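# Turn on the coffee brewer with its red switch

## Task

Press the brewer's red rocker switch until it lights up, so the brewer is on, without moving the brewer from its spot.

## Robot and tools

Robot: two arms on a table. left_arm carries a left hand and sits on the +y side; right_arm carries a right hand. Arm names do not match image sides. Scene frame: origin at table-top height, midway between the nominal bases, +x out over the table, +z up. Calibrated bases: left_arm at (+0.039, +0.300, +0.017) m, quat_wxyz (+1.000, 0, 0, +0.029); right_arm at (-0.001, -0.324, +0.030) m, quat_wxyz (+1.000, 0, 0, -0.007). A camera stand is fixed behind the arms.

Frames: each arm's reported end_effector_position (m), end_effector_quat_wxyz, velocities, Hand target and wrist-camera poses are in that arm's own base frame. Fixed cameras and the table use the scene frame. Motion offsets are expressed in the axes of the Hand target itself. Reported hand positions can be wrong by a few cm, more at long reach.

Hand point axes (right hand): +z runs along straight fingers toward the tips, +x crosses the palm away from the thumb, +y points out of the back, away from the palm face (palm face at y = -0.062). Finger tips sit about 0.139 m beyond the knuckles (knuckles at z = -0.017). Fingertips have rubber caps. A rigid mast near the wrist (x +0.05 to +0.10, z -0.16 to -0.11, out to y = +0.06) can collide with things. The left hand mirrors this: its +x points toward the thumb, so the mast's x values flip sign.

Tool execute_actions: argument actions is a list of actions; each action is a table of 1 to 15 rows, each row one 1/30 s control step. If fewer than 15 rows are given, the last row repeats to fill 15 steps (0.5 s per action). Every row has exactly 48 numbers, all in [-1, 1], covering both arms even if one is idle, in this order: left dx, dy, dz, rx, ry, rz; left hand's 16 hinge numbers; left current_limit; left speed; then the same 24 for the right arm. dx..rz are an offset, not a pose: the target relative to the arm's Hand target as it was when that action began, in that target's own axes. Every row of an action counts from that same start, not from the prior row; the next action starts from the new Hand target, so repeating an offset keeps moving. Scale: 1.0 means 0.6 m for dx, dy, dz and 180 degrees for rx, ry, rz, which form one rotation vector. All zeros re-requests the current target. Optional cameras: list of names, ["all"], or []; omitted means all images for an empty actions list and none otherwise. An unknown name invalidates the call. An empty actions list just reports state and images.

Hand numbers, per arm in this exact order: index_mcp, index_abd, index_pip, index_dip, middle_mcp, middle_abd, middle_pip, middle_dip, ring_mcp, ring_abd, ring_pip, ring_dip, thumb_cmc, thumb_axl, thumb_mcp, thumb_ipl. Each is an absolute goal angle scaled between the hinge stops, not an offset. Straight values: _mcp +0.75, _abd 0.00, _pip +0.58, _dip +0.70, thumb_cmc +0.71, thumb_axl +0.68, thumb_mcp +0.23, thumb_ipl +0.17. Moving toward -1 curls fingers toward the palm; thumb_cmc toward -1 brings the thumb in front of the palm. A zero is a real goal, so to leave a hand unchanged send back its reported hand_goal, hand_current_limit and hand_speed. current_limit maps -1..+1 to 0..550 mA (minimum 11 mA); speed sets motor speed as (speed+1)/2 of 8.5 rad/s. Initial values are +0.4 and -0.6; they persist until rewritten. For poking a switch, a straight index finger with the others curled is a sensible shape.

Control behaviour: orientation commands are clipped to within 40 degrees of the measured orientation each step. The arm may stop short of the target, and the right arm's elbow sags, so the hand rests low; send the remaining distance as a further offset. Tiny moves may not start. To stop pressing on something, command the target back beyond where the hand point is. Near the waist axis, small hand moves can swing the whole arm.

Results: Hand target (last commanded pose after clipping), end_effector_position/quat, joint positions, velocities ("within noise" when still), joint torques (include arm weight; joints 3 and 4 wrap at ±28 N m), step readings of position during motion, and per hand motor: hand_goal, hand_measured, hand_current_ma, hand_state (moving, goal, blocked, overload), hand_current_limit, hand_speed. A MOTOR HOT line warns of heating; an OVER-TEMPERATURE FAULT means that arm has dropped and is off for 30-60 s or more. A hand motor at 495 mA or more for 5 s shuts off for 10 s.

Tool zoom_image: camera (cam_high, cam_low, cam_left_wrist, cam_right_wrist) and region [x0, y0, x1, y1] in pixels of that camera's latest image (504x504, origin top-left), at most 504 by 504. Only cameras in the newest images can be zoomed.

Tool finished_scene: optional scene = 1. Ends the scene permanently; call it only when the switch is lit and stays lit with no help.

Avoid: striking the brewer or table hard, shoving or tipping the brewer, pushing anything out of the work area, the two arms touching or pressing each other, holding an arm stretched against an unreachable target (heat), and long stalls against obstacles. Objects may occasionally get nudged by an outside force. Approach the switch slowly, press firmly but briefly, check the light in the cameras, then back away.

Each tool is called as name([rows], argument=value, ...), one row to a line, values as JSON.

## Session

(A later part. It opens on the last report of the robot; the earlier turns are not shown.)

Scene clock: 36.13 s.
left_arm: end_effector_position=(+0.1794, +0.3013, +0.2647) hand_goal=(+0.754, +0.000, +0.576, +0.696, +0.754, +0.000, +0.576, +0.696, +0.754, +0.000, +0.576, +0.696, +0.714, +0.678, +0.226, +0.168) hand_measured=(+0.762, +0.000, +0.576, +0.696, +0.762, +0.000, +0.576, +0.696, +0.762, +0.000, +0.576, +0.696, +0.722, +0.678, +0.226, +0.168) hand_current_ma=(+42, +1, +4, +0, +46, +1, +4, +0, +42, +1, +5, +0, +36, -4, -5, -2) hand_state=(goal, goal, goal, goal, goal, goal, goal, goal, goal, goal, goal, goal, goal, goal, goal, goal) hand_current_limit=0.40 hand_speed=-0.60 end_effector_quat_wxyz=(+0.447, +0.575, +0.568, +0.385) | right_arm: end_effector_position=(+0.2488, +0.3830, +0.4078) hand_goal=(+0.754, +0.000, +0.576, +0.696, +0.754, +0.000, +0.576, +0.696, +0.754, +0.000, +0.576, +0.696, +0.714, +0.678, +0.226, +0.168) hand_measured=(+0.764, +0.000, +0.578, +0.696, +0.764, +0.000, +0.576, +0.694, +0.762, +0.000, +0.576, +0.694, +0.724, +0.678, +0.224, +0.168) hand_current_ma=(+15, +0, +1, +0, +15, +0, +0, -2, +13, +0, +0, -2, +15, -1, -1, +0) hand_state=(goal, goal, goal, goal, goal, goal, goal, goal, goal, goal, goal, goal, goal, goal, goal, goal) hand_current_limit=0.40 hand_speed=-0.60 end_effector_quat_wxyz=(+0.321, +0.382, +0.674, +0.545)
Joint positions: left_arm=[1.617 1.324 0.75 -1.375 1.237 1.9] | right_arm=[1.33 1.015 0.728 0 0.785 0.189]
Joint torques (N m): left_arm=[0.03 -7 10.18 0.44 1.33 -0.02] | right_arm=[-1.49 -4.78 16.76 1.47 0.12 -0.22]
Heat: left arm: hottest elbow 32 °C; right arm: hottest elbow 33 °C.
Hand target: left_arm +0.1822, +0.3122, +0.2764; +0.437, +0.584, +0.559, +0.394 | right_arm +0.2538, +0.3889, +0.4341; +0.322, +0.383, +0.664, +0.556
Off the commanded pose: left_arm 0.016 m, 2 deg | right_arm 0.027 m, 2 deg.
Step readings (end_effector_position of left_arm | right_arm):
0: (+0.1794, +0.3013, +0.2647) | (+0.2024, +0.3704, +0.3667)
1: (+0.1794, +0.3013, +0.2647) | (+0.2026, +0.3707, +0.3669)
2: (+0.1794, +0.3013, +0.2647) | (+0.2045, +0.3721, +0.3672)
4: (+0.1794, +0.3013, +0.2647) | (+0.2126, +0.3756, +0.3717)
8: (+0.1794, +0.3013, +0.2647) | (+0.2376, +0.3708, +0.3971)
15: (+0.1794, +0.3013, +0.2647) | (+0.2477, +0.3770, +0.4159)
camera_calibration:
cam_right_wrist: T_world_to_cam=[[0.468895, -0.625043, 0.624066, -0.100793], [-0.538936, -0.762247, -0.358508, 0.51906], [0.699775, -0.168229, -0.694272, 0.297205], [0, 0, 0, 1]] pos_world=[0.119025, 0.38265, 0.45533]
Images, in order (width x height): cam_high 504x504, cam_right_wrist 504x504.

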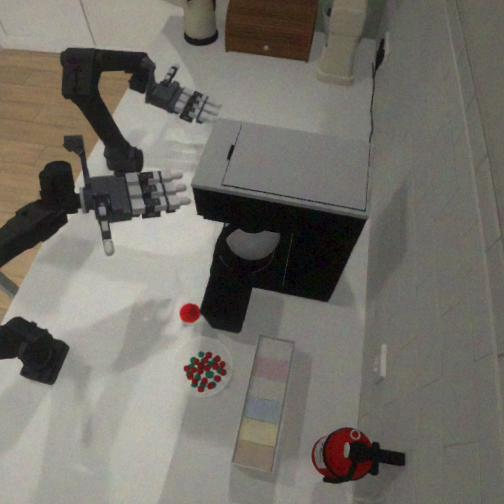

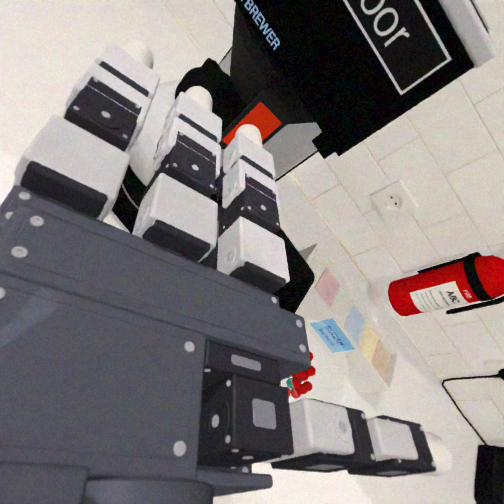

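execute_actions([
  [[0,0,0,0,0,0,0.754,0,0.576,0.696,0.754,0,0.576,0.696,0.754,0,0.576,0.696,0.714,0.678,0.226,0.168,0.4,-0.6,-0.0207,-0.0052,0.0475,0,0,0,0.754,0,0.576,0.696,0.754,0,0.576,0.696,0.754,0,0.576,0.696,0.714,0.678,0.226,0.168,0.4,-0.6]],
], cameras=["cam_right_wrist"])

zoom_image(camera="cam_right_wrist", region=[170, 50, 350, 230])

Scene clock: 37.60 s.
left_arm: end_effector_position=(+0.1794, +0.3013, +0.2647) hand_goal=(+0.754, +0.000, +0.576, +0.696, +0.754, +0.000, +0.576, +0.696, +0.754, +0.000, +0.576, +0.696, +0.714, +0.678, +0.226, +0.168) hand_measured=(+0.762, +0.000, +0.576, +0.696, +0.762, +0.000, +0.576, +0.696, +0.762, +0.000, +0.576, +0.696, +0.722, +0.678, +0.226, +0.168) hand_current_ma=(+42, +1, +4, +0, +46, +1, +4, +0, +42, +1, +5, +0, +36, -4, -5, -2) hand_state=(goal, goal, goal, goal, goal, goal, goal, goal, goal, goal, goal, goal, goal, goal, goal, goal) hand_current_limit=0.40 hand_speed=-0.60 end_effector_quat_wxyz=(+0.447, +0.575, +0.568, +0.385) | right_arm: end_effector_position=(+0.2796, +0.3840, +0.3949) hand_goal=(+0.754, +0.000, +0.576, +0.696, +0.754, +0.000, +0.576, +0.696, +0.754, +0.000, +0.576, +0.696, +0.714, +0.678, +0.226, +0.168) hand_measured=(+0.764, +0.000, +0.578, +0.696, +0.764, +0.000, +0.576, +0.694, +0.762, +0.000, +0.576, +0.694, +0.724, +0.678, +0.224, +0.168) hand_current_ma=(+15, +0, +1, +0, +15, +0, +0, -2, +13, +0, +0, -2, +15, -1, -1, +0) hand_state=(goal, goal, goal, goal, goal, goal, goal, goal, goal, goal, goal, goal, goal, goal, goal, goal) hand_current_limit=0.40 hand_speed=-0.60 end_effector_quat_wxyz=(+0.323, +0.383, +0.681, +0.534)
Joint positions: left_arm=[1.617 1.324 0.75 -1.375 1.237 1.9] | right_arm=[1.242 1.053 0.728 0.032 0.705 0.163]
Joint torques (N m): left_arm=[0.09 -7 10.17 0.46 1.33 -0.02] | right_arm=[-1.03 -5.01 16.79 2.61 0.09 -0.23]
Heat: left arm: hottest elbow 32 °C; right arm: hottest elbow 33 °C.
Hand target: left_arm +0.1822, +0.3122, +0.2764; +0.437, +0.584, +0.559, +0.394 | right_arm +0.2837, +0.3920, +0.4259; +0.322, +0.383, +0.664, +0.556
Off the commanded pose: left_arm 0.016 m, 2 deg | right_arm 0.032 m, 3 deg.
Step readings (end_effector_position of left_arm | right_arm):
0: (+0.1794, +0.3013, +0.2647) | (+0.2488, +0.3830, +0.4078)
1: (+0.1794, +0.3013, +0.2647) | (+0.2489, +0.3833, +0.4077)
2: (+0.1794, +0.3013, +0.2647) | (+0.2504, +0.3842, +0.4070)
4: (+0.1794, +0.3013, +0.2647) | (+0.2558, +0.3862, +0.4052)
8: (+0.1794, +0.3013, +0.2647) | (+0.2735, +0.3829, +0.3992)
15: (+0.1794, +0.3013, +0.2647) | (+0.2797, +0.3839, +0.3945)
camera_calibration:
cam_right_wrist: T_world_to_cam=[[0.472624, -0.613525, 0.632625, -0.115445], [-0.547052, -0.767055, -0.335202, 0.526657], [0.690913, -0.187654, -0.698159, 0.278241], [0, 0, 0, 1]] pos_world=[0.150431, 0.38536, 0.443826]
Images, in order (width x height): cam_right_wrist 504x504.

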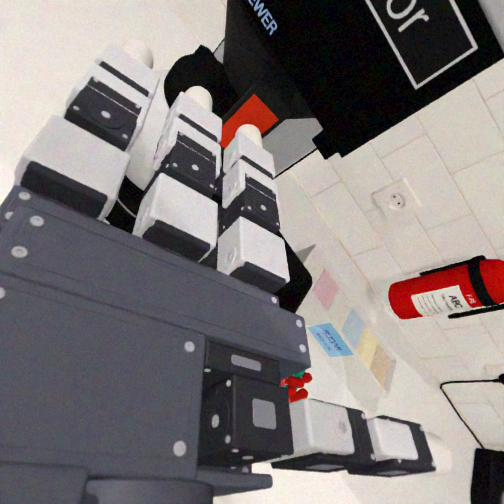

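Scaled by 2.800 from the camera's 504x504 image, which has a finer 720x720 frame.

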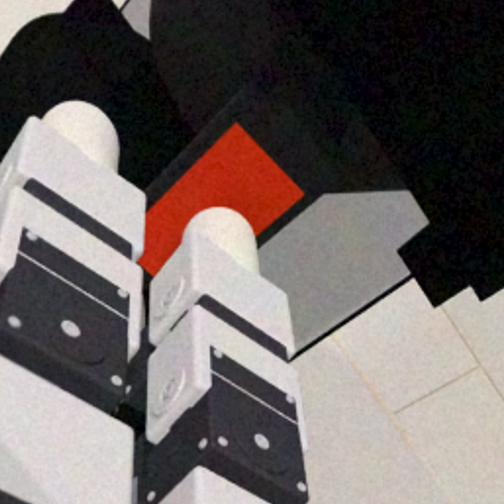

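execute_actions([
  [[0,0,0,0,0,0,0.754,0,0.576,0.696,0.754,0,0.576,0.696,0.754,0,0.576,0.696,0.714,0.678,0.226,0.168,0.4,-0.6,0.0048,0.0188,-0.0085,0,0,0,0.754,0,0.576,0.696,0.754,0,0.576,0.696,0.754,0,0.576,0.696,0.714,0.678,0.226,0.168,0.4,-0.6]],
  [[0,0,0,0,0,0,0.754,0,0.576,0.696,0.754,0,0.576,0.696,0.754,0,0.576,0.696,0.714,0.678,0.226,0.168,0.4,-0.6,-0.0078,0.0102,0.0288,0,0,0,0.754,0,0.576,0.696,0.754,0,0.576,0.696,0.754,0,0.576,0.696,0.714,0.678,0.226,0.168,0.4,-0.6]],
], cameras=["cam_right_wrist"])

zoom_image(camera="cam_right_wrist", region=[170, 50, 350, 230])

Scene clock: 39.53 s.
left_arm: end_effector_position=(+0.1794, +0.3013, +0.2647) hand_goal=(+0.754, +0.000, +0.576, +0.696, +0.754, +0.000, +0.576, +0.696, +0.754, +0.000, +0.576, +0.696, +0.714, +0.678, +0.226, +0.168) hand_measured=(+0.762, +0.000, +0.576, +0.696, +0.762, +0.000, +0.576, +0.696, +0.762, +0.000, +0.576, +0.696, +0.722, +0.678, +0.226, +0.168) hand_current_ma=(+42, +1, +4, +0, +46, +1, +4, +0, +42, +1, +5, +0, +36, -4, -5, -2) hand_state=(goal, goal, goal, goal, goal, goal, goal, goal, goal, goal, goal, goal, goal, goal, goal, goal) hand_current_limit=0.40 hand_speed=-0.60 end_effector_quat_wxyz=(+0.447, +0.575, +0.568, +0.385) | right_arm: end_effector_position=(+0.2905, +0.3895, +0.4094) hand_goal=(+0.754, +0.000, +0.576, +0.696, +0.754, +0.000, +0.576, +0.696, +0.754, +0.000, +0.576, +0.696, +0.714, +0.678, +0.226, +0.168) hand_measured=(+0.768, +0.000, +0.582, +0.696, +0.764, +0.000, +0.576, +0.694, +0.762, +0.000, +0.576, +0.694, +0.724, +0.678, +0.224, +0.168) hand_current_ma=(+27, +0, +7, +0, +15, +0, +0, -2, +13, +0, +0, -2, +15, -1, -1, +0) hand_state=(goal, goal, goal, goal, goal, goal, goal, goal, goal, goal, goal, goal, goal, goal, goal, goal) hand_current_limit=0.40 hand_speed=-0.60 end_effector_quat_wxyz=(+0.320, +0.383, +0.678, +0.539)
Joint positions: left_arm=[1.617 1.324 0.75 -1.375 1.237 1.9] | right_arm=[1.215 1.067 0.771 0.02 0.675 0.154]
Joint torques (N m): left_arm=[0.03 -6.95 10.17 0.44 1.33 -0.03] | right_arm=[-1.49 -5.19 17.58 2.13 0.03 -0.23]
Heat: left arm: hottest elbow 32 °C; right arm: hottest elbow 34 °C.
Hand target: left_arm +0.1822, +0.3122, +0.2764; +0.437, +0.584, +0.559, +0.394 | right_arm +0.2978, +0.3979, +0.4409; +0.322, +0.383, +0.664, +0.556
Off the commanded pose: left_arm 0.016 m, 2 deg | right_arm 0.033 m, 3 deg.
Step readings (end_effector_position of left_arm | right_arm):
0: (+0.1794, +0.3013, +0.2647) | (+0.2796, +0.3840, +0.3949)
1: (+0.1794, +0.3013, +0.2647) | (+0.2796, +0.3840, +0.3949)
2: (+0.1794, +0.3013, +0.2647) | (+0.2796, +0.3840, +0.3949)
4: (+0.1794, +0.3013, +0.2647) | (+0.2797, +0.3842, +0.3959)
8: (+0.1794, +0.3013, +0.2647) | (+0.2803, +0.3847, +0.4004)
15: (+0.1794, +0.3013, +0.2647) | (+0.2805, +0.3852, +0.4023)
16: (+0.1794, +0.3013, +0.2647) | (+0.2805, +0.3852, +0.4025)
17: (+0.1794, +0.3013, +0.2647) | (+0.2803, +0.3859, +0.4028)
19: (+0.1794, +0.3013, +0.2647) | (+0.2815, +0.3872, +0.4043)
23: (+0.1794, +0.3013, +0.2647) | (+0.2864, +0.3888, +0.4090)
30: (+0.1794, +0.3013, +0.2647) | (+0.2905, +0.3893, +0.4094)
camera_calibration:
cam_right_wrist: T_world_to_cam=[[0.473622, -0.618539, 0.62697, -0.122453], [-0.543388, -0.765457, -0.34468, 0.543936], [0.693117, -0.17744, -0.698644, 0.277492], [0, 0, 0, 1]] pos_world=[0.16123, 0.389856, 0.458127]
Images, in order (width x height): cam_right_wrist 504x504.

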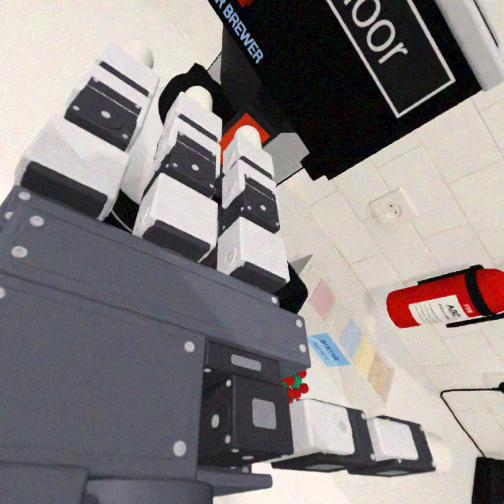

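Scaled by 2.800 from the camera's 504x504 image, which has a finer 720x720 frame.

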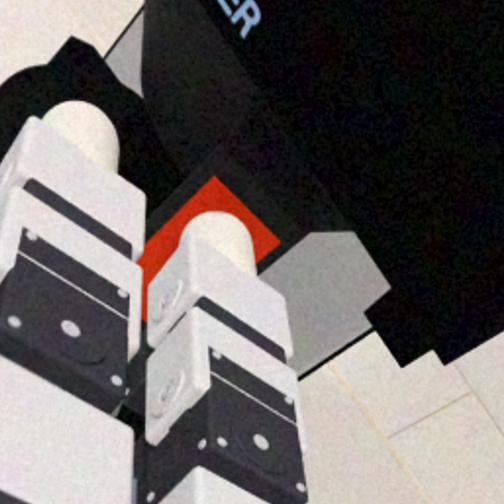

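execute_actions([
  [[0,0,0,0,0,0,0.754,0,0.576,0.696,0.754,0,0.576,0.696,0.754,0,0.576,0.696,0.714,0.678,0.226,0.168,0.4,-0.6,0.02,0.0,-0.07,0,0,0,0.754,0,0.576,0.696,0.754,0,0.576,0.696,0.754,0,0.576,0.696,0.714,0.678,0.226,0.168,0.4,-0.6]],
], cameras=["cam_right_wrist","cam_low"])

zoom_image(camera="cam_right_wrist", region=[190, 0, 370, 180])

zoom_image(camera="cam_low", region=[225, 180, 345, 300])

Scene clock: 40.57 s.
left_arm: end_effector_position=(+0.1794, +0.3013, +0.2647) hand_goal=(+0.754, +0.000, +0.576, +0.696, +0.754, +0.000, +0.576, +0.696, +0.754, +0.000, +0.576, +0.696, +0.714, +0.678, +0.226, +0.168) hand_measured=(+0.762, +0.000, +0.576, +0.696, +0.762, +0.000, +0.576, +0.696, +0.762, +0.000, +0.576, +0.696, +0.722, +0.678, +0.226, +0.168) hand_current_ma=(+42, +1, +4, +0, +46, +1, +4, +0, +42, +1, +5, +0, +36, -4, -5, -2) hand_state=(goal, goal, goal, goal, goal, goal, goal, goal, goal, goal, goal, goal, goal, goal, goal, goal) hand_current_limit=0.40 hand_speed=-0.60 end_effector_quat_wxyz=(+0.447, +0.575, +0.568, +0.385) | right_arm: end_effector_position=(+0.2569, +0.3838, +0.4268) hand_goal=(+0.754, +0.000, +0.576, +0.696, +0.754, +0.000, +0.576, +0.696, +0.754, +0.000, +0.576, +0.696, +0.714, +0.678, +0.226, +0.168) hand_measured=(+0.768, +0.000, +0.582, +0.696, +0.764, +0.000, +0.576, +0.694, +0.762, +0.000, +0.576, +0.694, +0.724, +0.678, +0.224, +0.168) hand_current_ma=(+27, +0, +7, +0, +15, +0, +0, -2, +13, +0, +0, -2, +15, -1, -1, +0) hand_state=(goal, goal, goal, goal, goal, goal, goal, goal, goal, goal, goal, goal, goal, goal, goal, goal) hand_current_limit=0.40 hand_speed=-0.60 end_effector_quat_wxyz=(+0.330, +0.377, +0.675, +0.542)
Joint positions: left_arm=[1.617 1.324 0.75 -1.375 1.237 1.9] | right_arm=[1.305 1.009 0.771 -0.039 0.77 0.158]
Joint torques (N m): left_arm=[0.09 -7 10.15 0.44 1.32 -0.02] | right_arm=[0.26 -5.07 16.03 1.44 0.34 0.05]
Heat: left arm: hottest elbow 32 °C; right arm: hottest elbow 34 °C.
Hand target: left_arm +0.1822, +0.3122, +0.2764; +0.437, +0.584, +0.559, +0.394 | right_arm +0.2558, +0.3876, +0.4482; +0.322, +0.383, +0.664, +0.556
Off the commanded pose: left_arm 0.016 m, 2 deg | right_arm 0.022 m, 2 deg.
Step readings (end_effector_position of left_arm | right_arm):
0: (+0.1794, +0.3013, +0.2647) | (+0.2905, +0.3896, +0.4094)
1: (+0.1794, +0.3013, +0.2647) | (+0.2906, +0.3894, +0.4095)
2: (+0.1794, +0.3013, +0.2647) | (+0.2901, +0.3882, +0.4096)
4: (+0.1794, +0.3013, +0.2647) | (+0.2858, +0.3856, +0.4109)
8: (+0.1794, +0.3013, +0.2647) | (+0.2671, +0.3861, +0.4199)
15: (+0.1794, +0.3013, +0.2647) | (+0.2567, +0.3841, +0.4274)
camera_calibration:
cam_right_wrist: T_world_to_cam=[[0.457513, -0.616746, 0.640552, -0.12327], [-0.537317, -0.765725, -0.35349, 0.529635], [0.7085, -0.182453, -0.681717, 0.302699], [0, 0, 0, 1]] pos_world=[0.126518, 0.384757, 0.472537]
Images, in order (width x height): cam_low 504x504, cam_right_wrist 504x504.

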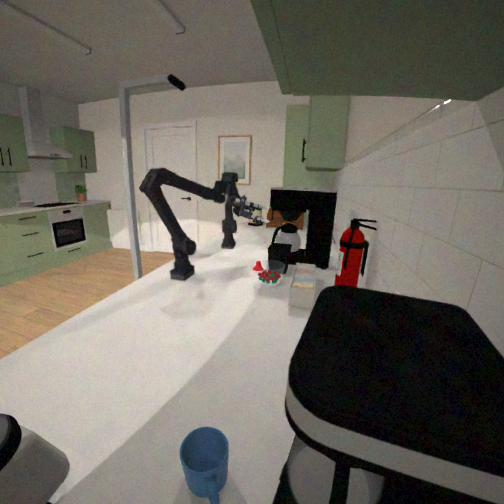

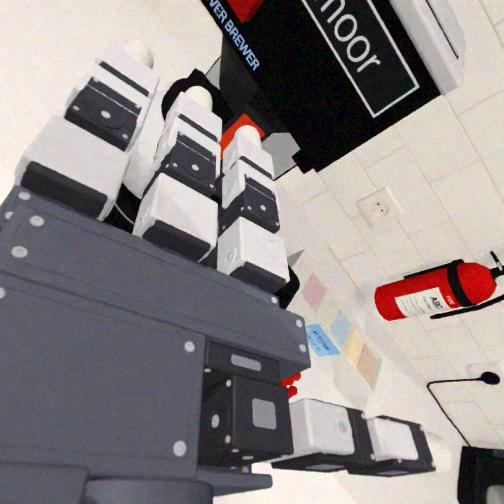

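Scaled by 2.800 from the camera's 504x504 image, which has a finer 720x720 frame.

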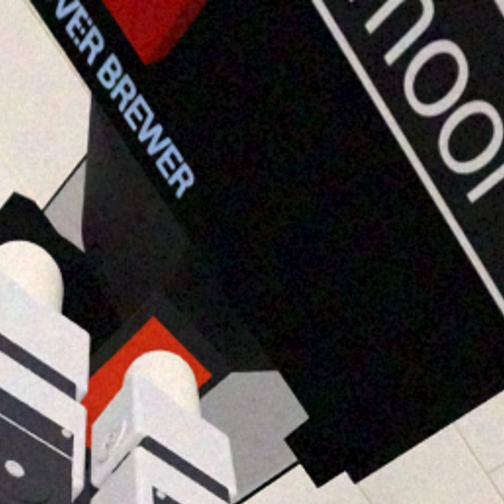

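Scaled by 4.200 from the camera's 504x504 image, which has a finer 720x720 frame.

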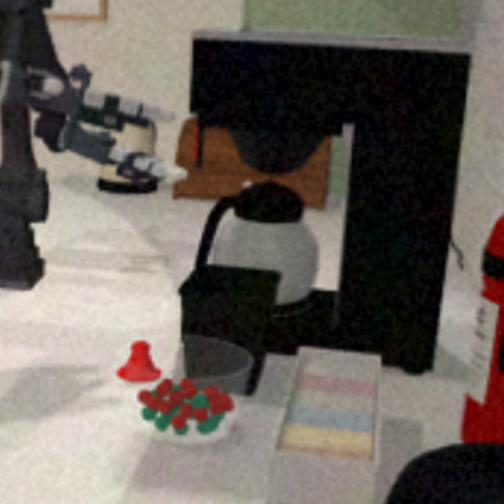

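execute_actions([
  [[0,0,0,0,0,0,0.754,0,0.576,0.696,0.754,0,0.576,0.696,0.754,0,0.576,0.696,0.714,0.678,0.226,0.168,0.4,-0.6,0.0228,-0.0933,-0.0678,0,0,0,0.754,0,0.576,0.696,0.754,0,0.576,0.696,0.754,0,0.576,0.696,0.714,0.678,0.226,0.168,0.4,-0.6]],
], cameras=["cam_right_wrist","cam_low"])

zoom_image(camera="cam_right_wrist", region=[210, 10, 370, 170])

zoom_image(camera="cam_low", region=[255, 190, 295, 230])

Scene clock: 41.83 s.
left_arm: end_effector_position=(+0.1794, +0.3013, +0.2647) hand_goal=(+0.754, +0.000, +0.576, +0.696, +0.754, +0.000, +0.576, +0.696, +0.754, +0.000, +0.576, +0.696, +0.714, +0.678, +0.226, +0.168) hand_measured=(+0.762, +0.000, +0.576, +0.696, +0.762, +0.000, +0.576, +0.696, +0.762, +0.000, +0.576, +0.696, +0.722, +0.678, +0.226, +0.168) hand_current_ma=(+42, +1, +4, +0, +46, +1, +4, +0, +42, +1, +5, +0, +36, -4, -5, -2) hand_state=(goal, goal, goal, goal, goal, goal, goal, goal, goal, goal, goal, goal, goal, goal, goal, goal) hand_current_limit=0.40 hand_speed=-0.60 end_effector_quat_wxyz=(+0.447, +0.575, +0.568, +0.385) | right_arm: end_effector_position=(+0.2089, +0.3761, +0.3961) hand_goal=(+0.754, +0.000, +0.576, +0.696, +0.754, +0.000, +0.576, +0.696, +0.754, +0.000, +0.576, +0.696, +0.714, +0.678, +0.226, +0.168) hand_measured=(+0.768, +0.000, +0.582, +0.696, +0.764, +0.000, +0.576, +0.694, +0.762, +0.000, +0.576, +0.694, +0.724, +0.678, +0.224, +0.168) hand_current_ma=(+27, +0, +7, +0, +15, +0, +0, -2, +13, +0, +0, -2, +15, -1, -1, +0) hand_state=(goal, goal, goal, goal, goal, goal, goal, goal, goal, goal, goal, goal, goal, goal, goal, goal) hand_current_limit=0.40 hand_speed=-0.60 end_effector_quat_wxyz=(+0.330, +0.378, +0.672, +0.545)
Joint positions: left_arm=[1.617 1.324 0.75 -1.375 1.237 1.9] | right_arm=[1.451 0.987 0.677 -0.002 0.913 0.217]
Joint torques (N m): left_arm=[0.09 -6.95 10.17 0.44 1.33 -0.02] | right_arm=[0.38 -4.78 11.92 2.41 0.4 0.05]
Heat: left arm: hottest elbow 32 °C; right arm: hottest elbow 34 °C.
Hand target: left_arm +0.1822, +0.3122, +0.2764; +0.437, +0.584, +0.559, +0.394 | right_arm +0.2059, +0.3746, +0.4002; +0.322, +0.383, +0.664, +0.556
Off the commanded pose: left_arm 0.016 m, 2 deg | right_arm 0.005 m, 2 deg.
Step readings (end_effector_position of left_arm | right_arm):
0: (+0.1794, +0.3013, +0.2647) | (+0.2569, +0.3838, +0.4268)
1: (+0.1794, +0.3013, +0.2647) | (+0.2568, +0.3834, +0.4269)
2: (+0.1794, +0.3013, +0.2647) | (+0.2547, +0.3819, +0.4274)
4: (+0.1794, +0.3013, +0.2647) | (+0.2466, +0.3779, +0.4256)
8: (+0.1794, +0.3013, +0.2647) | (+0.2183, +0.3789, +0.4076)
15: (+0.1794, +0.3013, +0.2647) | (+0.2085, +0.3772, +0.3955)
camera_calibration:
cam_right_wrist: T_world_to_cam=[[0.453109, -0.623271, 0.637359, -0.0817058], [-0.536923, -0.761541, -0.363001, 0.489247], [0.711622, -0.177734, -0.679709, 0.311112], [0, 0, 0, 1]] pos_world=[0.0783149, 0.376952, 0.441139]
Images, in order (width x height): cam_low 504x504, cam_right_wrist 504x504.

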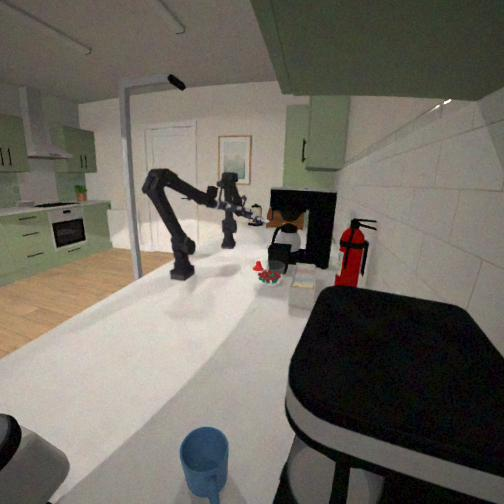

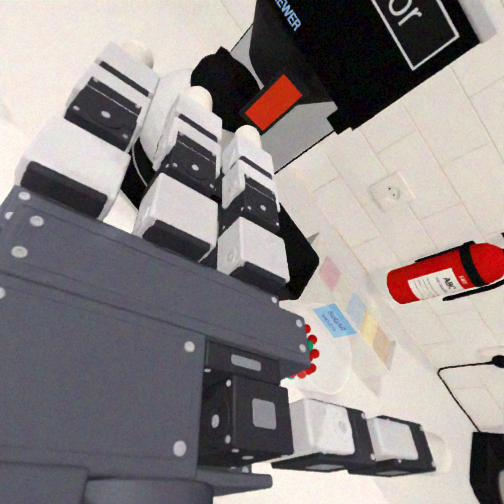

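Scaled by 3.150 from the camera's 504x504 image, which has a finer 720x720 frame.

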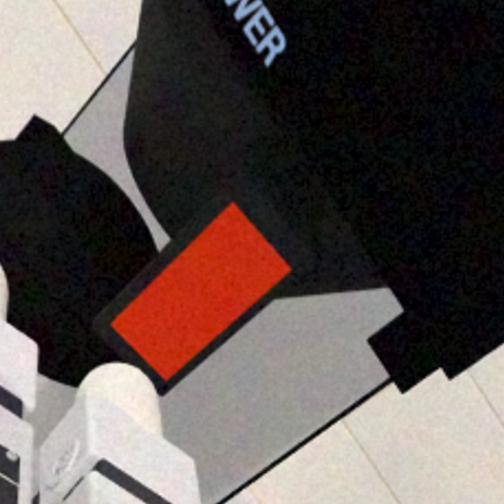

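Scaled by 12.600 from the camera's 504x504 image, which has a finer 720x720 frame.

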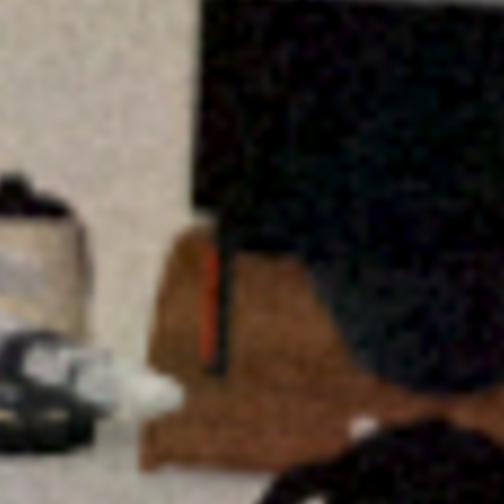

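zoom_image(camera="cam_right_wrist", region=[235, 60, 315, 140])

zoom_image(camera="cam_low", region=[264, 202, 280, 222])

Scaled by 6.300 from the camera's 504x504 image, which has a finer 720x720 frame.

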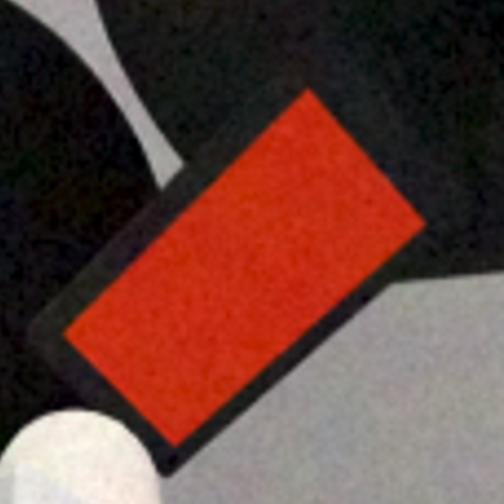

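Scaled by 25.200 from the camera's 504x504 image, which has a finer 720x720 frame.

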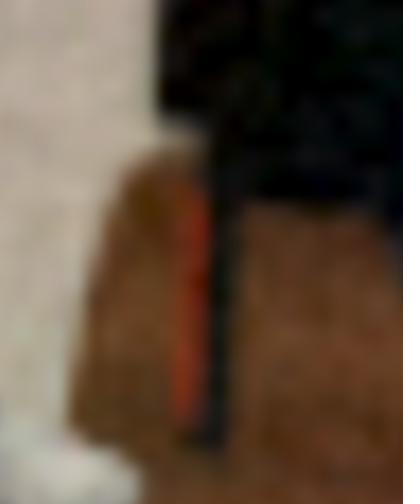

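execute_actions([
  [[0,0,0,0,0,0,0.754,0,0.576,0.696,0.754,0,0.576,0.696,0.754,0,0.576,0.696,0.714,0.678,0.226,0.168,0.4,-0.6,-0.1448,0.0422,-0.0492,0,0.0547,-0.0097,0.754,0,0.576,0.696,0.754,0,0.576,0.696,0.754,0,0.576,0.696,0.714,0.678,0.226,0.168,0.4,-0.6]],
  [[0,0,0,0,0,0,0.754,0,0.576,0.696,0.754,0,0.576,0.696,0.754,0,0.576,0.696,0.714,0.678,0.226,0.168,0.4,-0.6,-0.1355,0.0378,-0.0733,0,0.0547,-0.0097,0.754,0,0.576,0.696,0.754,0,0.576,0.696,0.754,0,0.576,0.696,0.714,0.678,0.226,0.168,0.4,-0.6]],
], cameras=["cam_right_wrist","cam_low"])

zoom_image(camera="cam_right_wrist", region=[120, 0, 280, 160])

zoom_image(camera="cam_low", region=[255, 190, 295, 230])

Scene clock: 46.87 s.
left_arm: end_effector_position=(+0.1794, +0.3013, +0.2647) hand_goal=(+0.754, +0.000, +0.576, +0.696, +0.754, +0.000, +0.576, +0.696, +0.754, +0.000, +0.576, +0.696, +0.714, +0.678, +0.226, +0.168) hand_measured=(+0.762, +0.000, +0.576, +0.696, +0.762, +0.000, +0.576, +0.696, +0.762, +0.000, +0.576, +0.696, +0.722, +0.678, +0.226, +0.168) hand_current_ma=(+42, +1, +4, +0, +46, +1, +4, +0, +42, +1, +5, +0, +36, -4, -5, -2) hand_state=(goal, goal, goal, goal, goal, goal, goal, goal, goal, goal, goal, goal, goal, goal, goal, goal) hand_current_limit=0.40 hand_speed=-0.60 end_effector_quat_wxyz=(+0.447, +0.575, +0.568, +0.385) | right_arm: end_effector_position=(+0.2528, +0.2027, +0.4324) hand_goal=(+0.754, +0.000, +0.576, +0.696, +0.754, +0.000, +0.576, +0.696, +0.754, +0.000, +0.576, +0.696, +0.714, +0.678, +0.226, +0.168) hand_measured=(+0.768, +0.000, +0.582, +0.696, +0.764, +0.000, +0.576, +0.694, +0.762, +0.000, +0.576, +0.694, +0.724, +0.678, +0.224, +0.168) hand_current_ma=(+27, +0, +7, +0, +17, +0, +0, -2, +14, +0, +0, -2, +15, -1, -1, +0) hand_state=(goal, goal, goal, goal, goal, goal, goal, goal, goal, goal, goal, goal, goal, goal, goal, goal) hand_current_limit=0.40 hand_speed=-0.60 end_effector_quat_wxyz=(+0.209, +0.279, +0.724, +0.595)
Joint positions: left_arm=[1.617 1.324 0.75 -1.375 1.237 1.9] | right_arm=[0.601 0.35 0.553 -0.417 -0.259 -0.026]
Joint torques (N m): left_arm=[0.03 -7 10.18 0.46 1.33 -0.02] | right_arm=[-1.44 2.9 16.98 1.92 -0.21 -0.23]
Heat: left arm: hottest elbow 33 °C; right arm: hottest elbow 34 °C.
Hand target: left_arm +0.1822, +0.3122, +0.2764; +0.437, +0.584, +0.559, +0.394 | right_arm +0.2501, +0.1995, +0.4604; +0.220, +0.262, +0.720, +0.603
Off the commanded pose: left_arm 0.016 m, 2 deg | right_arm 0.028 m, 3 deg.
Step readings (end_effector_position of left_arm | right_arm):
0: (+0.1794, +0.3013, +0.2647) | (+0.2089, +0.3761, +0.3961)
1: (+0.1794, +0.3013, +0.2647) | (+0.2085, +0.3764, +0.3959)
2: (+0.1794, +0.3013, +0.2647) | (+0.2080, +0.3775, +0.3948)
4: (+0.1794, +0.3013, +0.2647) | (+0.2081, +0.3684, +0.3941)
8: (+0.1794, +0.3013, +0.2647) | (+0.2187, +0.3115, +0.4166)
15: (+0.1794, +0.3013, +0.2647) | (+0.2235, +0.2800, +0.4392)
16: (+0.1794, +0.3013, +0.2647) | (+0.2236, +0.2817, +0.4373)
17: (+0.1794, +0.3013, +0.2647) | (+0.2236, +0.2853, +0.4336)
19: (+0.1794, +0.3013, +0.2647) | (+0.2266, +0.2793, +0.4280)
23: (+0.1794, +0.3013, +0.2647) | (+0.2371, +0.2271, +0.4436)
30: (+0.1794, +0.3013, +0.2647) | (+0.2440, +0.2005, +0.4439)
camera_calibration:
cam_right_wrist: T_world_to_cam=[[0.669985, -0.453207, 0.587982, -0.300923], [-0.274456, -0.887128, -0.37105, 0.356433], [0.689778, 0.0872227, -0.718748, 0.242399], [0, 0, 0, 1]] pos_world=[0.132238, 0.158678, 0.483416]
Images, in order (width x height): cam_low 504x504, cam_right_wrist 504x504.

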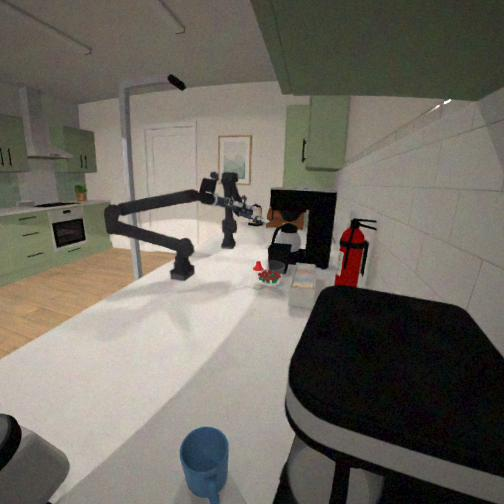

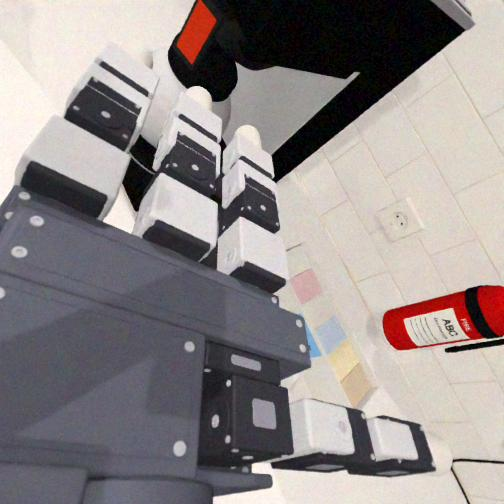

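Scaled by 3.150 from the camera's 504x504 image, which has a finer 720x720 frame.

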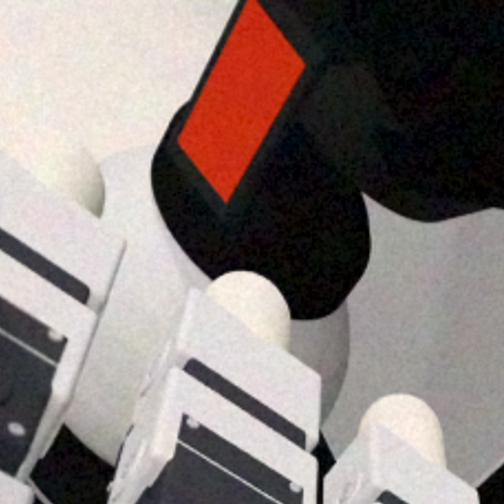

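Scaled by 12.600 from the camera's 504x504 image, which has a finer 720x720 frame.

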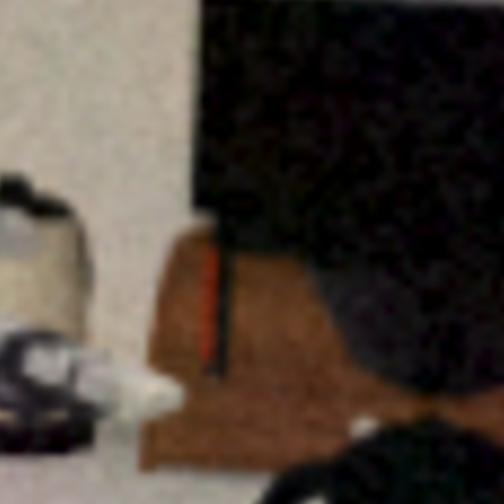

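zoom_image(camera="cam_right_wrist", region=[160, 0, 240, 80])

Scaled by 6.300 from the camera's 504x504 image, which has a finer 720x720 frame.

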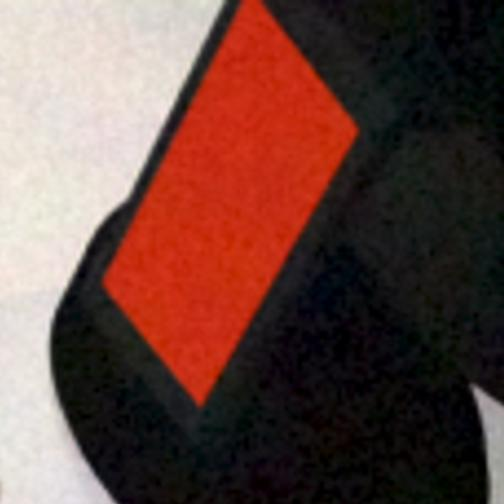

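execute_actions([
  [[0,0,0,0,0,0,0.754,0,0.576,0.696,0.754,0,0.576,0.696,0.754,0,0.576,0.696,0.714,0.678,0.226,0.168,0.4,-0.6,0.1007,-0.0005,0.122,0,-0.0547,0.0097,0.754,0,0.576,0.696,0.754,0,0.576,0.696,0.754,0,0.576,0.696,0.714,0.678,0.226,0.168,0.4,-0.6]],
  [[0,0,0,0,0,0,0.754,0,0.576,0.696,0.754,0,0.576,0.696,0.754,0,0.576,0.696,0.714,0.678,0.226,0.168,0.4,-0.6,0.12,-0.0038,0.103,0,-0.0547,0.0097,0.754,0,0.576,0.696,0.754,0,0.576,0.696,0.754,0,0.576,0.696,0.714,0.678,0.226,0.168,0.4,-0.6]],
  [[0,0,0,0,0,0,0.754,0,0.576,0.696,0.754,0,0.576,0.696,0.754,0,0.576,0.696,0.714,0.678,0.226,0.168,0.4,-0.6,-0.0172,0.0072,0.0474,0,0,0,0.754,0,0.576,0.696,0.754,0,0.576,0.696,0.754,0,0.576,0.696,0.714,0.678,0.226,0.168,0.4,-0.6]],
], cameras=["cam_right_wrist","cam_low"])

zoom_image(camera="cam_right_wrist", region=[190, 50, 350, 210])

zoom_image(camera="cam_low", region=[255, 190, 295, 230])

Scene clock: 53.43 s.
left_arm: end_effector_position=(+0.1794, +0.3013, +0.2647) hand_goal=(+0.754, +0.000, +0.576, +0.696, +0.754, +0.000, +0.576, +0.696, +0.754, +0.000, +0.576, +0.696, +0.714, +0.678, +0.226, +0.168) hand_measured=(+0.762, +0.000, +0.576, +0.696, +0.762, +0.000, +0.576, +0.696, +0.762, +0.000, +0.576, +0.696, +0.722, +0.678, +0.226, +0.168) hand_current_ma=(+42, +1, +4, +0, +46, +1, +4, +0, +42, +1, +5, +0, +36, -4, -5, -2) hand_state=(goal, goal, goal, goal, goal, goal, goal, goal, goal, goal, goal, goal, goal, goal, goal, goal) hand_current_limit=0.40 hand_speed=-0.60 end_effector_quat_wxyz=(+0.447, +0.575, +0.568, +0.385) | right_arm: end_effector_position=(+0.2746, +0.3861, +0.4009) hand_goal=(+0.754, +0.000, +0.576, +0.696, +0.754, +0.000, +0.576, +0.696, +0.754, +0.000, +0.576, +0.696, +0.714, +0.678, +0.226, +0.168) hand_measured=(+0.768, +0.000, +0.582, +0.696, +0.764, +0.000, +0.576, +0.694, +0.762, +0.000, +0.576, +0.694, +0.724, +0.678, +0.226, +0.168) hand_current_ma=(+27, +0, +7, +0, +17, +0, +0, -2, +14, +0, +0, -2, +15, -1, -1, +0) hand_state=(goal, goal, goal, goal, goal, goal, goal, goal, goal, goal, goal, goal, goal, goal, goal, goal) hand_current_limit=0.40 hand_speed=-0.60 end_effector_quat_wxyz=(+0.326, +0.377, +0.685, +0.532)
Joint positions: left_arm=[1.617 1.324 0.75 -1.375 1.237 1.9] | right_arm=[1.255 1.045 0.739 0.008 0.715 0.151]
Joint torques (N m): left_arm=[0.09 -7 10.17 0.46 1.33 -0.02] | right_arm=[-1.14 -4.95 17.22 2.58 0.09 -0.08]
Heat: left arm: hottest elbow 34 °C; right arm: hottest elbow 36 °C.
Hand target: left_arm +0.1822, +0.3122, +0.2764; +0.437, +0.584, +0.559, +0.394 | right_arm +0.2802, +0.3929, +0.4334; +0.322, +0.383, +0.664, +0.556
Off the commanded pose: left_arm 0.016 m, 2 deg | right_arm 0.034 m, 4 deg.
Step readings (end_effector_position of left_arm | right_arm):
0: (+0.1794, +0.3013, +0.2647) | (+0.2528, +0.2027, +0.4324)
1: (+0.1794, +0.3013, +0.2647) | (+0.2534, +0.2022, +0.4322)
2: (+0.1794, +0.3013, +0.2647) | (+0.2566, +0.2010, +0.4315)
4: (+0.1794, +0.3013, +0.2647) | (+0.2575, +0.2116, +0.4300)
8: (+0.1794, +0.3013, +0.2647) | (+0.2402, +0.2662, +0.4160)
15: (+0.1794, +0.3013, +0.2647) | (+0.2465, +0.2930, +0.3971)
16: (+0.1794, +0.3013, +0.2647) | (+0.2481, +0.2923, +0.3971)
17: (+0.1794, +0.3013, +0.2647) | (+0.2499, +0.2925, +0.3974)
19: (+0.1794, +0.3013, +0.2647) | (+0.2489, +0.3019, +0.4020)
23: (+0.1794, +0.3013, +0.2647) | (+0.2329, +0.3592, +0.4012)
30: (+0.1794, +0.3013, +0.2647) | (+0.2405, +0.3864, +0.3838)
31: (+0.1794, +0.3013, +0.2647) | (+0.2411, +0.3860, +0.3846)
32: (+0.1794, +0.3013, +0.2647) | (+0.2436, +0.3853, +0.3863)
34: (+0.1794, +0.3013, +0.2647) | (+0.2493, +0.3860, +0.3917)
38: (+0.1794, +0.3013, +0.2647) | (+0.2672, +0.3820, +0.4038)
45: (+0.1794, +0.3013, +0.2647) | (+0.2743, +0.3849, +0.4027)
camera_calibration:
cam_right_wrist: T_world_to_cam=[[0.471309, -0.601741, 0.644807, -0.12467], [-0.5402, -0.77487, -0.328269, 0.525952], [0.697175, -0.193609, -0.690263, 0.283788], [0, 0, 0, 1]] pos_world=[0.145027, 0.38747, 0.44893]
Images, in order (width x height): cam_low 504x504, cam_right_wrist 504x504.

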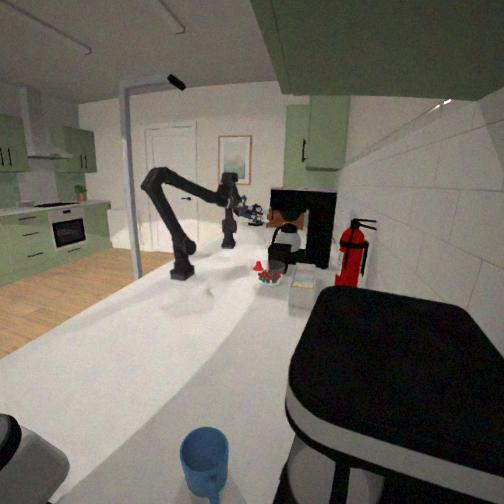

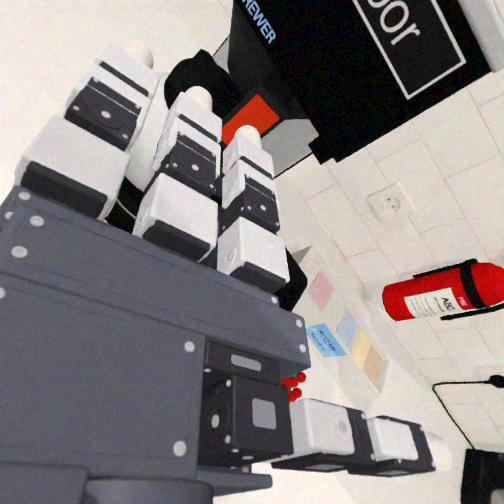

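Scaled by 3.150 from the camera's 504x504 image, which has a finer 720x720 frame.

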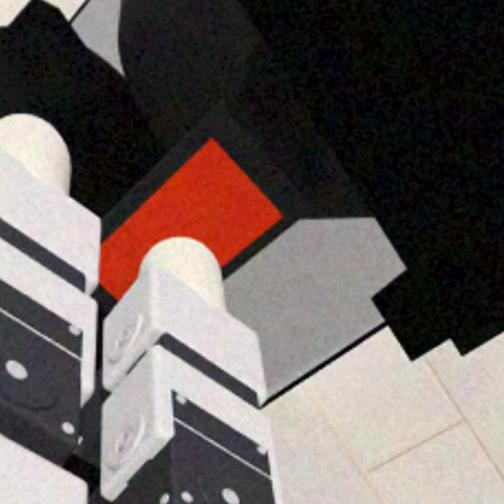

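Scaled by 12.600 from the camera's 504x504 image, which has a finer 720x720 frame.

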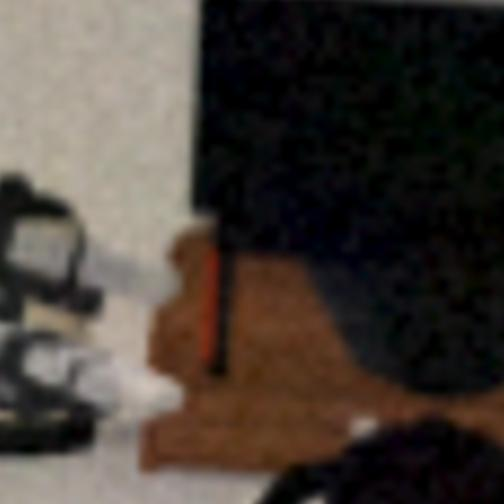

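execute_actions([
  [[0,0,0,0,0,0,0.754,0,0.576,0.696,0.754,0,0.576,0.696,0.754,0,0.576,0.696,0.714,0.678,0.226,0.168,0.4,-0.6,-0.0073,0.008,0.0223,0,0,0,0.754,0,0.576,0.696,0.754,0,0.576,0.696,0.754,0,0.576,0.696,0.714,0.678,0.226,0.168,0.4,-0.6]],
  [[0,0,0,0,0,0,0.754,0,0.576,0.696,0.754,0,0.576,0.696,0.754,0,0.576,0.696,0.714,0.678,0.226,0.168,0.4,-0.6,-0.0073,0.004,0.0223,0,0,0,0.754,0,0.576,0.696,0.754,0,0.576,0.696,0.754,0,0.576,0.696,0.714,0.678,0.226,0.168,0.4,-0.6]],
], cameras=["cam_right_wrist","cam_low"])

zoom_image(camera="cam_right_wrist", region=[190, 50, 350, 210])

zoom_image(camera="cam_low", region=[255, 190, 295, 230])

Scene clock: 55.17 s.
left_arm: end_effector_position=(+0.1794, +0.3013, +0.2647) hand_goal=(+0.754, +0.000, +0.576, +0.696, +0.754, +0.000, +0.576, +0.696, +0.754, +0.000, +0.576, +0.696, +0.714, +0.678, +0.226, +0.168) hand_measured=(+0.762, +0.000, +0.576, +0.696, +0.762, +0.000, +0.576, +0.696, +0.762, +0.000, +0.576, +0.696, +0.722, +0.678, +0.226, +0.168) hand_current_ma=(+42, +1, +4, +0, +46, +1, +4, +0, +42, +1, +5, +0, +36, -4, -5, -2) hand_state=(goal, goal, goal, goal, goal, goal, goal, goal, goal, goal, goal, goal, goal, goal, goal, goal) hand_current_limit=0.40 hand_speed=-0.60 end_effector_quat_wxyz=(+0.447, +0.575, +0.568, +0.385) | right_arm: end_effector_position=(+0.3010, +0.3911, +0.4007) hand_goal=(+0.754, +0.000, +0.576, +0.696, +0.754, +0.000, +0.576, +0.696, +0.754, +0.000, +0.576, +0.696, +0.714, +0.678, +0.226, +0.168) hand_measured=(+0.768, +0.000, +0.582, +0.696, +0.764, +0.000, +0.576, +0.694, +0.762, +0.000, +0.576, +0.694, +0.724, +0.678, +0.226, +0.168) hand_current_ma=(+27, +0, +7, +0, +17, +0, +0, -2, +14, +0, +0, -2, +15, -1, -1, +0) hand_state=(goal, goal, goal, goal, goal, goal, goal, goal, goal, goal, goal, goal, goal, goal, goal, goal) hand_current_limit=0.40 hand_speed=-0.60 end_effector_quat_wxyz=(+0.320, +0.382, +0.684, +0.533)
Joint positions: left_arm=[1.617 1.324 0.75 -1.375 1.237 1.9] | right_arm=[1.188 1.087 0.769 0.028 0.648 0.146]
Joint torques (N m): left_arm=[0.03 -6.95 10.17 0.46 1.33 -0.02] | right_arm=[-1.38 -5.25 17.52 2.73 0.06 -0.23]
Heat: left arm: hottest elbow 34 °C; right arm: hottest elbow 36 °C.
Hand target: left_arm +0.1822, +0.3122, +0.2764; +0.437, +0.584, +0.559, +0.394 | right_arm +0.3085, +0.3991, +0.4358; +0.322, +0.383, +0.664, +0.556
Off the commanded pose: left_arm 0.016 m, 2 deg | right_arm 0.037 m, 4 deg.
Step readings (end_effector_position of left_arm | right_arm):
0: (+0.1794, +0.3013, +0.2647) | (+0.2746, +0.3861, +0.4009)
1: (+0.1794, +0.3013, +0.2647) | (+0.2746, +0.3862, +0.4009)
2: (+0.1794, +0.3013, +0.2647) | (+0.2750, +0.3868, +0.4008)
4: (+0.1794, +0.3013, +0.2647) | (+0.2771, +0.3881, +0.4009)
8: (+0.1794, +0.3013, +0.2647) | (+0.2848, +0.3879, +0.4022)
15: (+0.1794, +0.3013, +0.2647) | (+0.2879, +0.3878, +0.4025)
16: (+0.1794, +0.3013, +0.2647) | (+0.2879, +0.3880, +0.4024)
17: (+0.1794, +0.3013, +0.2647) | (+0.2886, +0.3884, +0.4025)
19: (+0.1794, +0.3013, +0.2647) | (+0.2908, +0.3901, +0.4026)
23: (+0.1794, +0.3013, +0.2647) | (+0.2981, +0.3909, +0.4021)
30: (+0.1794, +0.3013, +0.2647) | (+0.3009, +0.3911, +0.4005)
camera_calibration:
cam_right_wrist: T_world_to_cam=[[0.478992, -0.608527, 0.632662, -0.128727], [-0.545547, -0.770996, -0.328548, 0.544195], [0.68771, -0.187775, -0.701281, 0.271203], [0, 0, 0, 1]] pos_world=[0.172034, 0.392164, 0.450424]
Images, in order (width x height): cam_low 504x504, cam_right_wrist 504x504.

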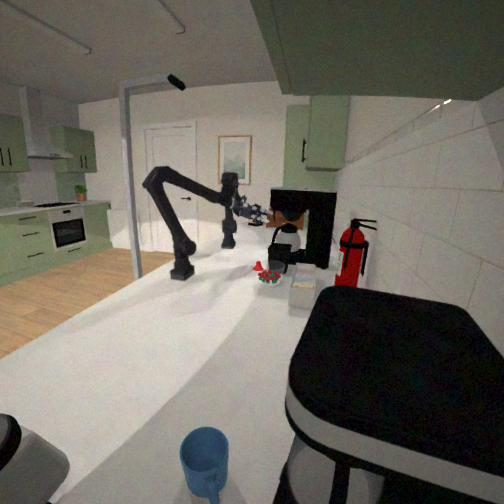

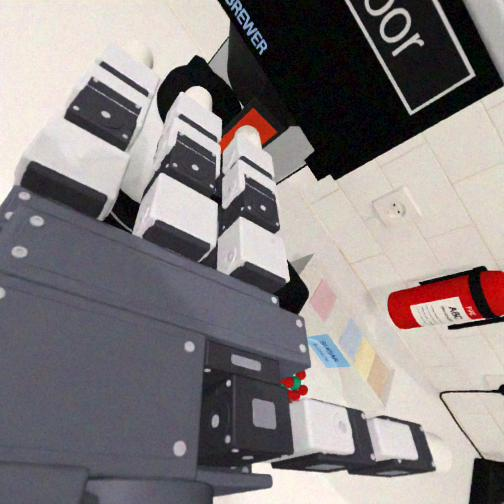

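Scaled by 3.150 from the camera's 504x504 image, which has a finer 720x720 frame.

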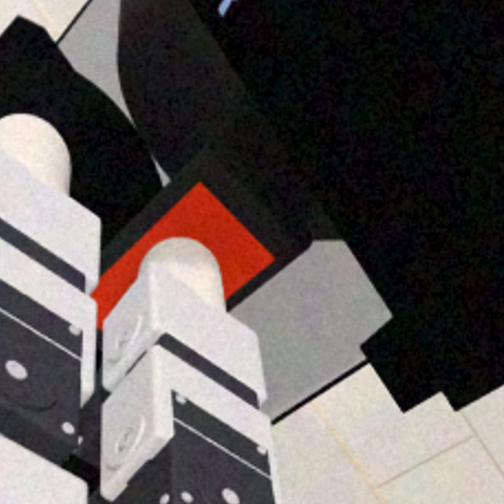

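Scaled by 12.600 from the camera's 504x504 image, which has a finer 720x720 frame.

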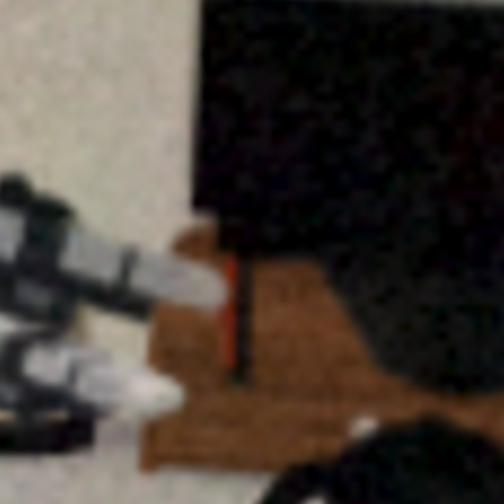

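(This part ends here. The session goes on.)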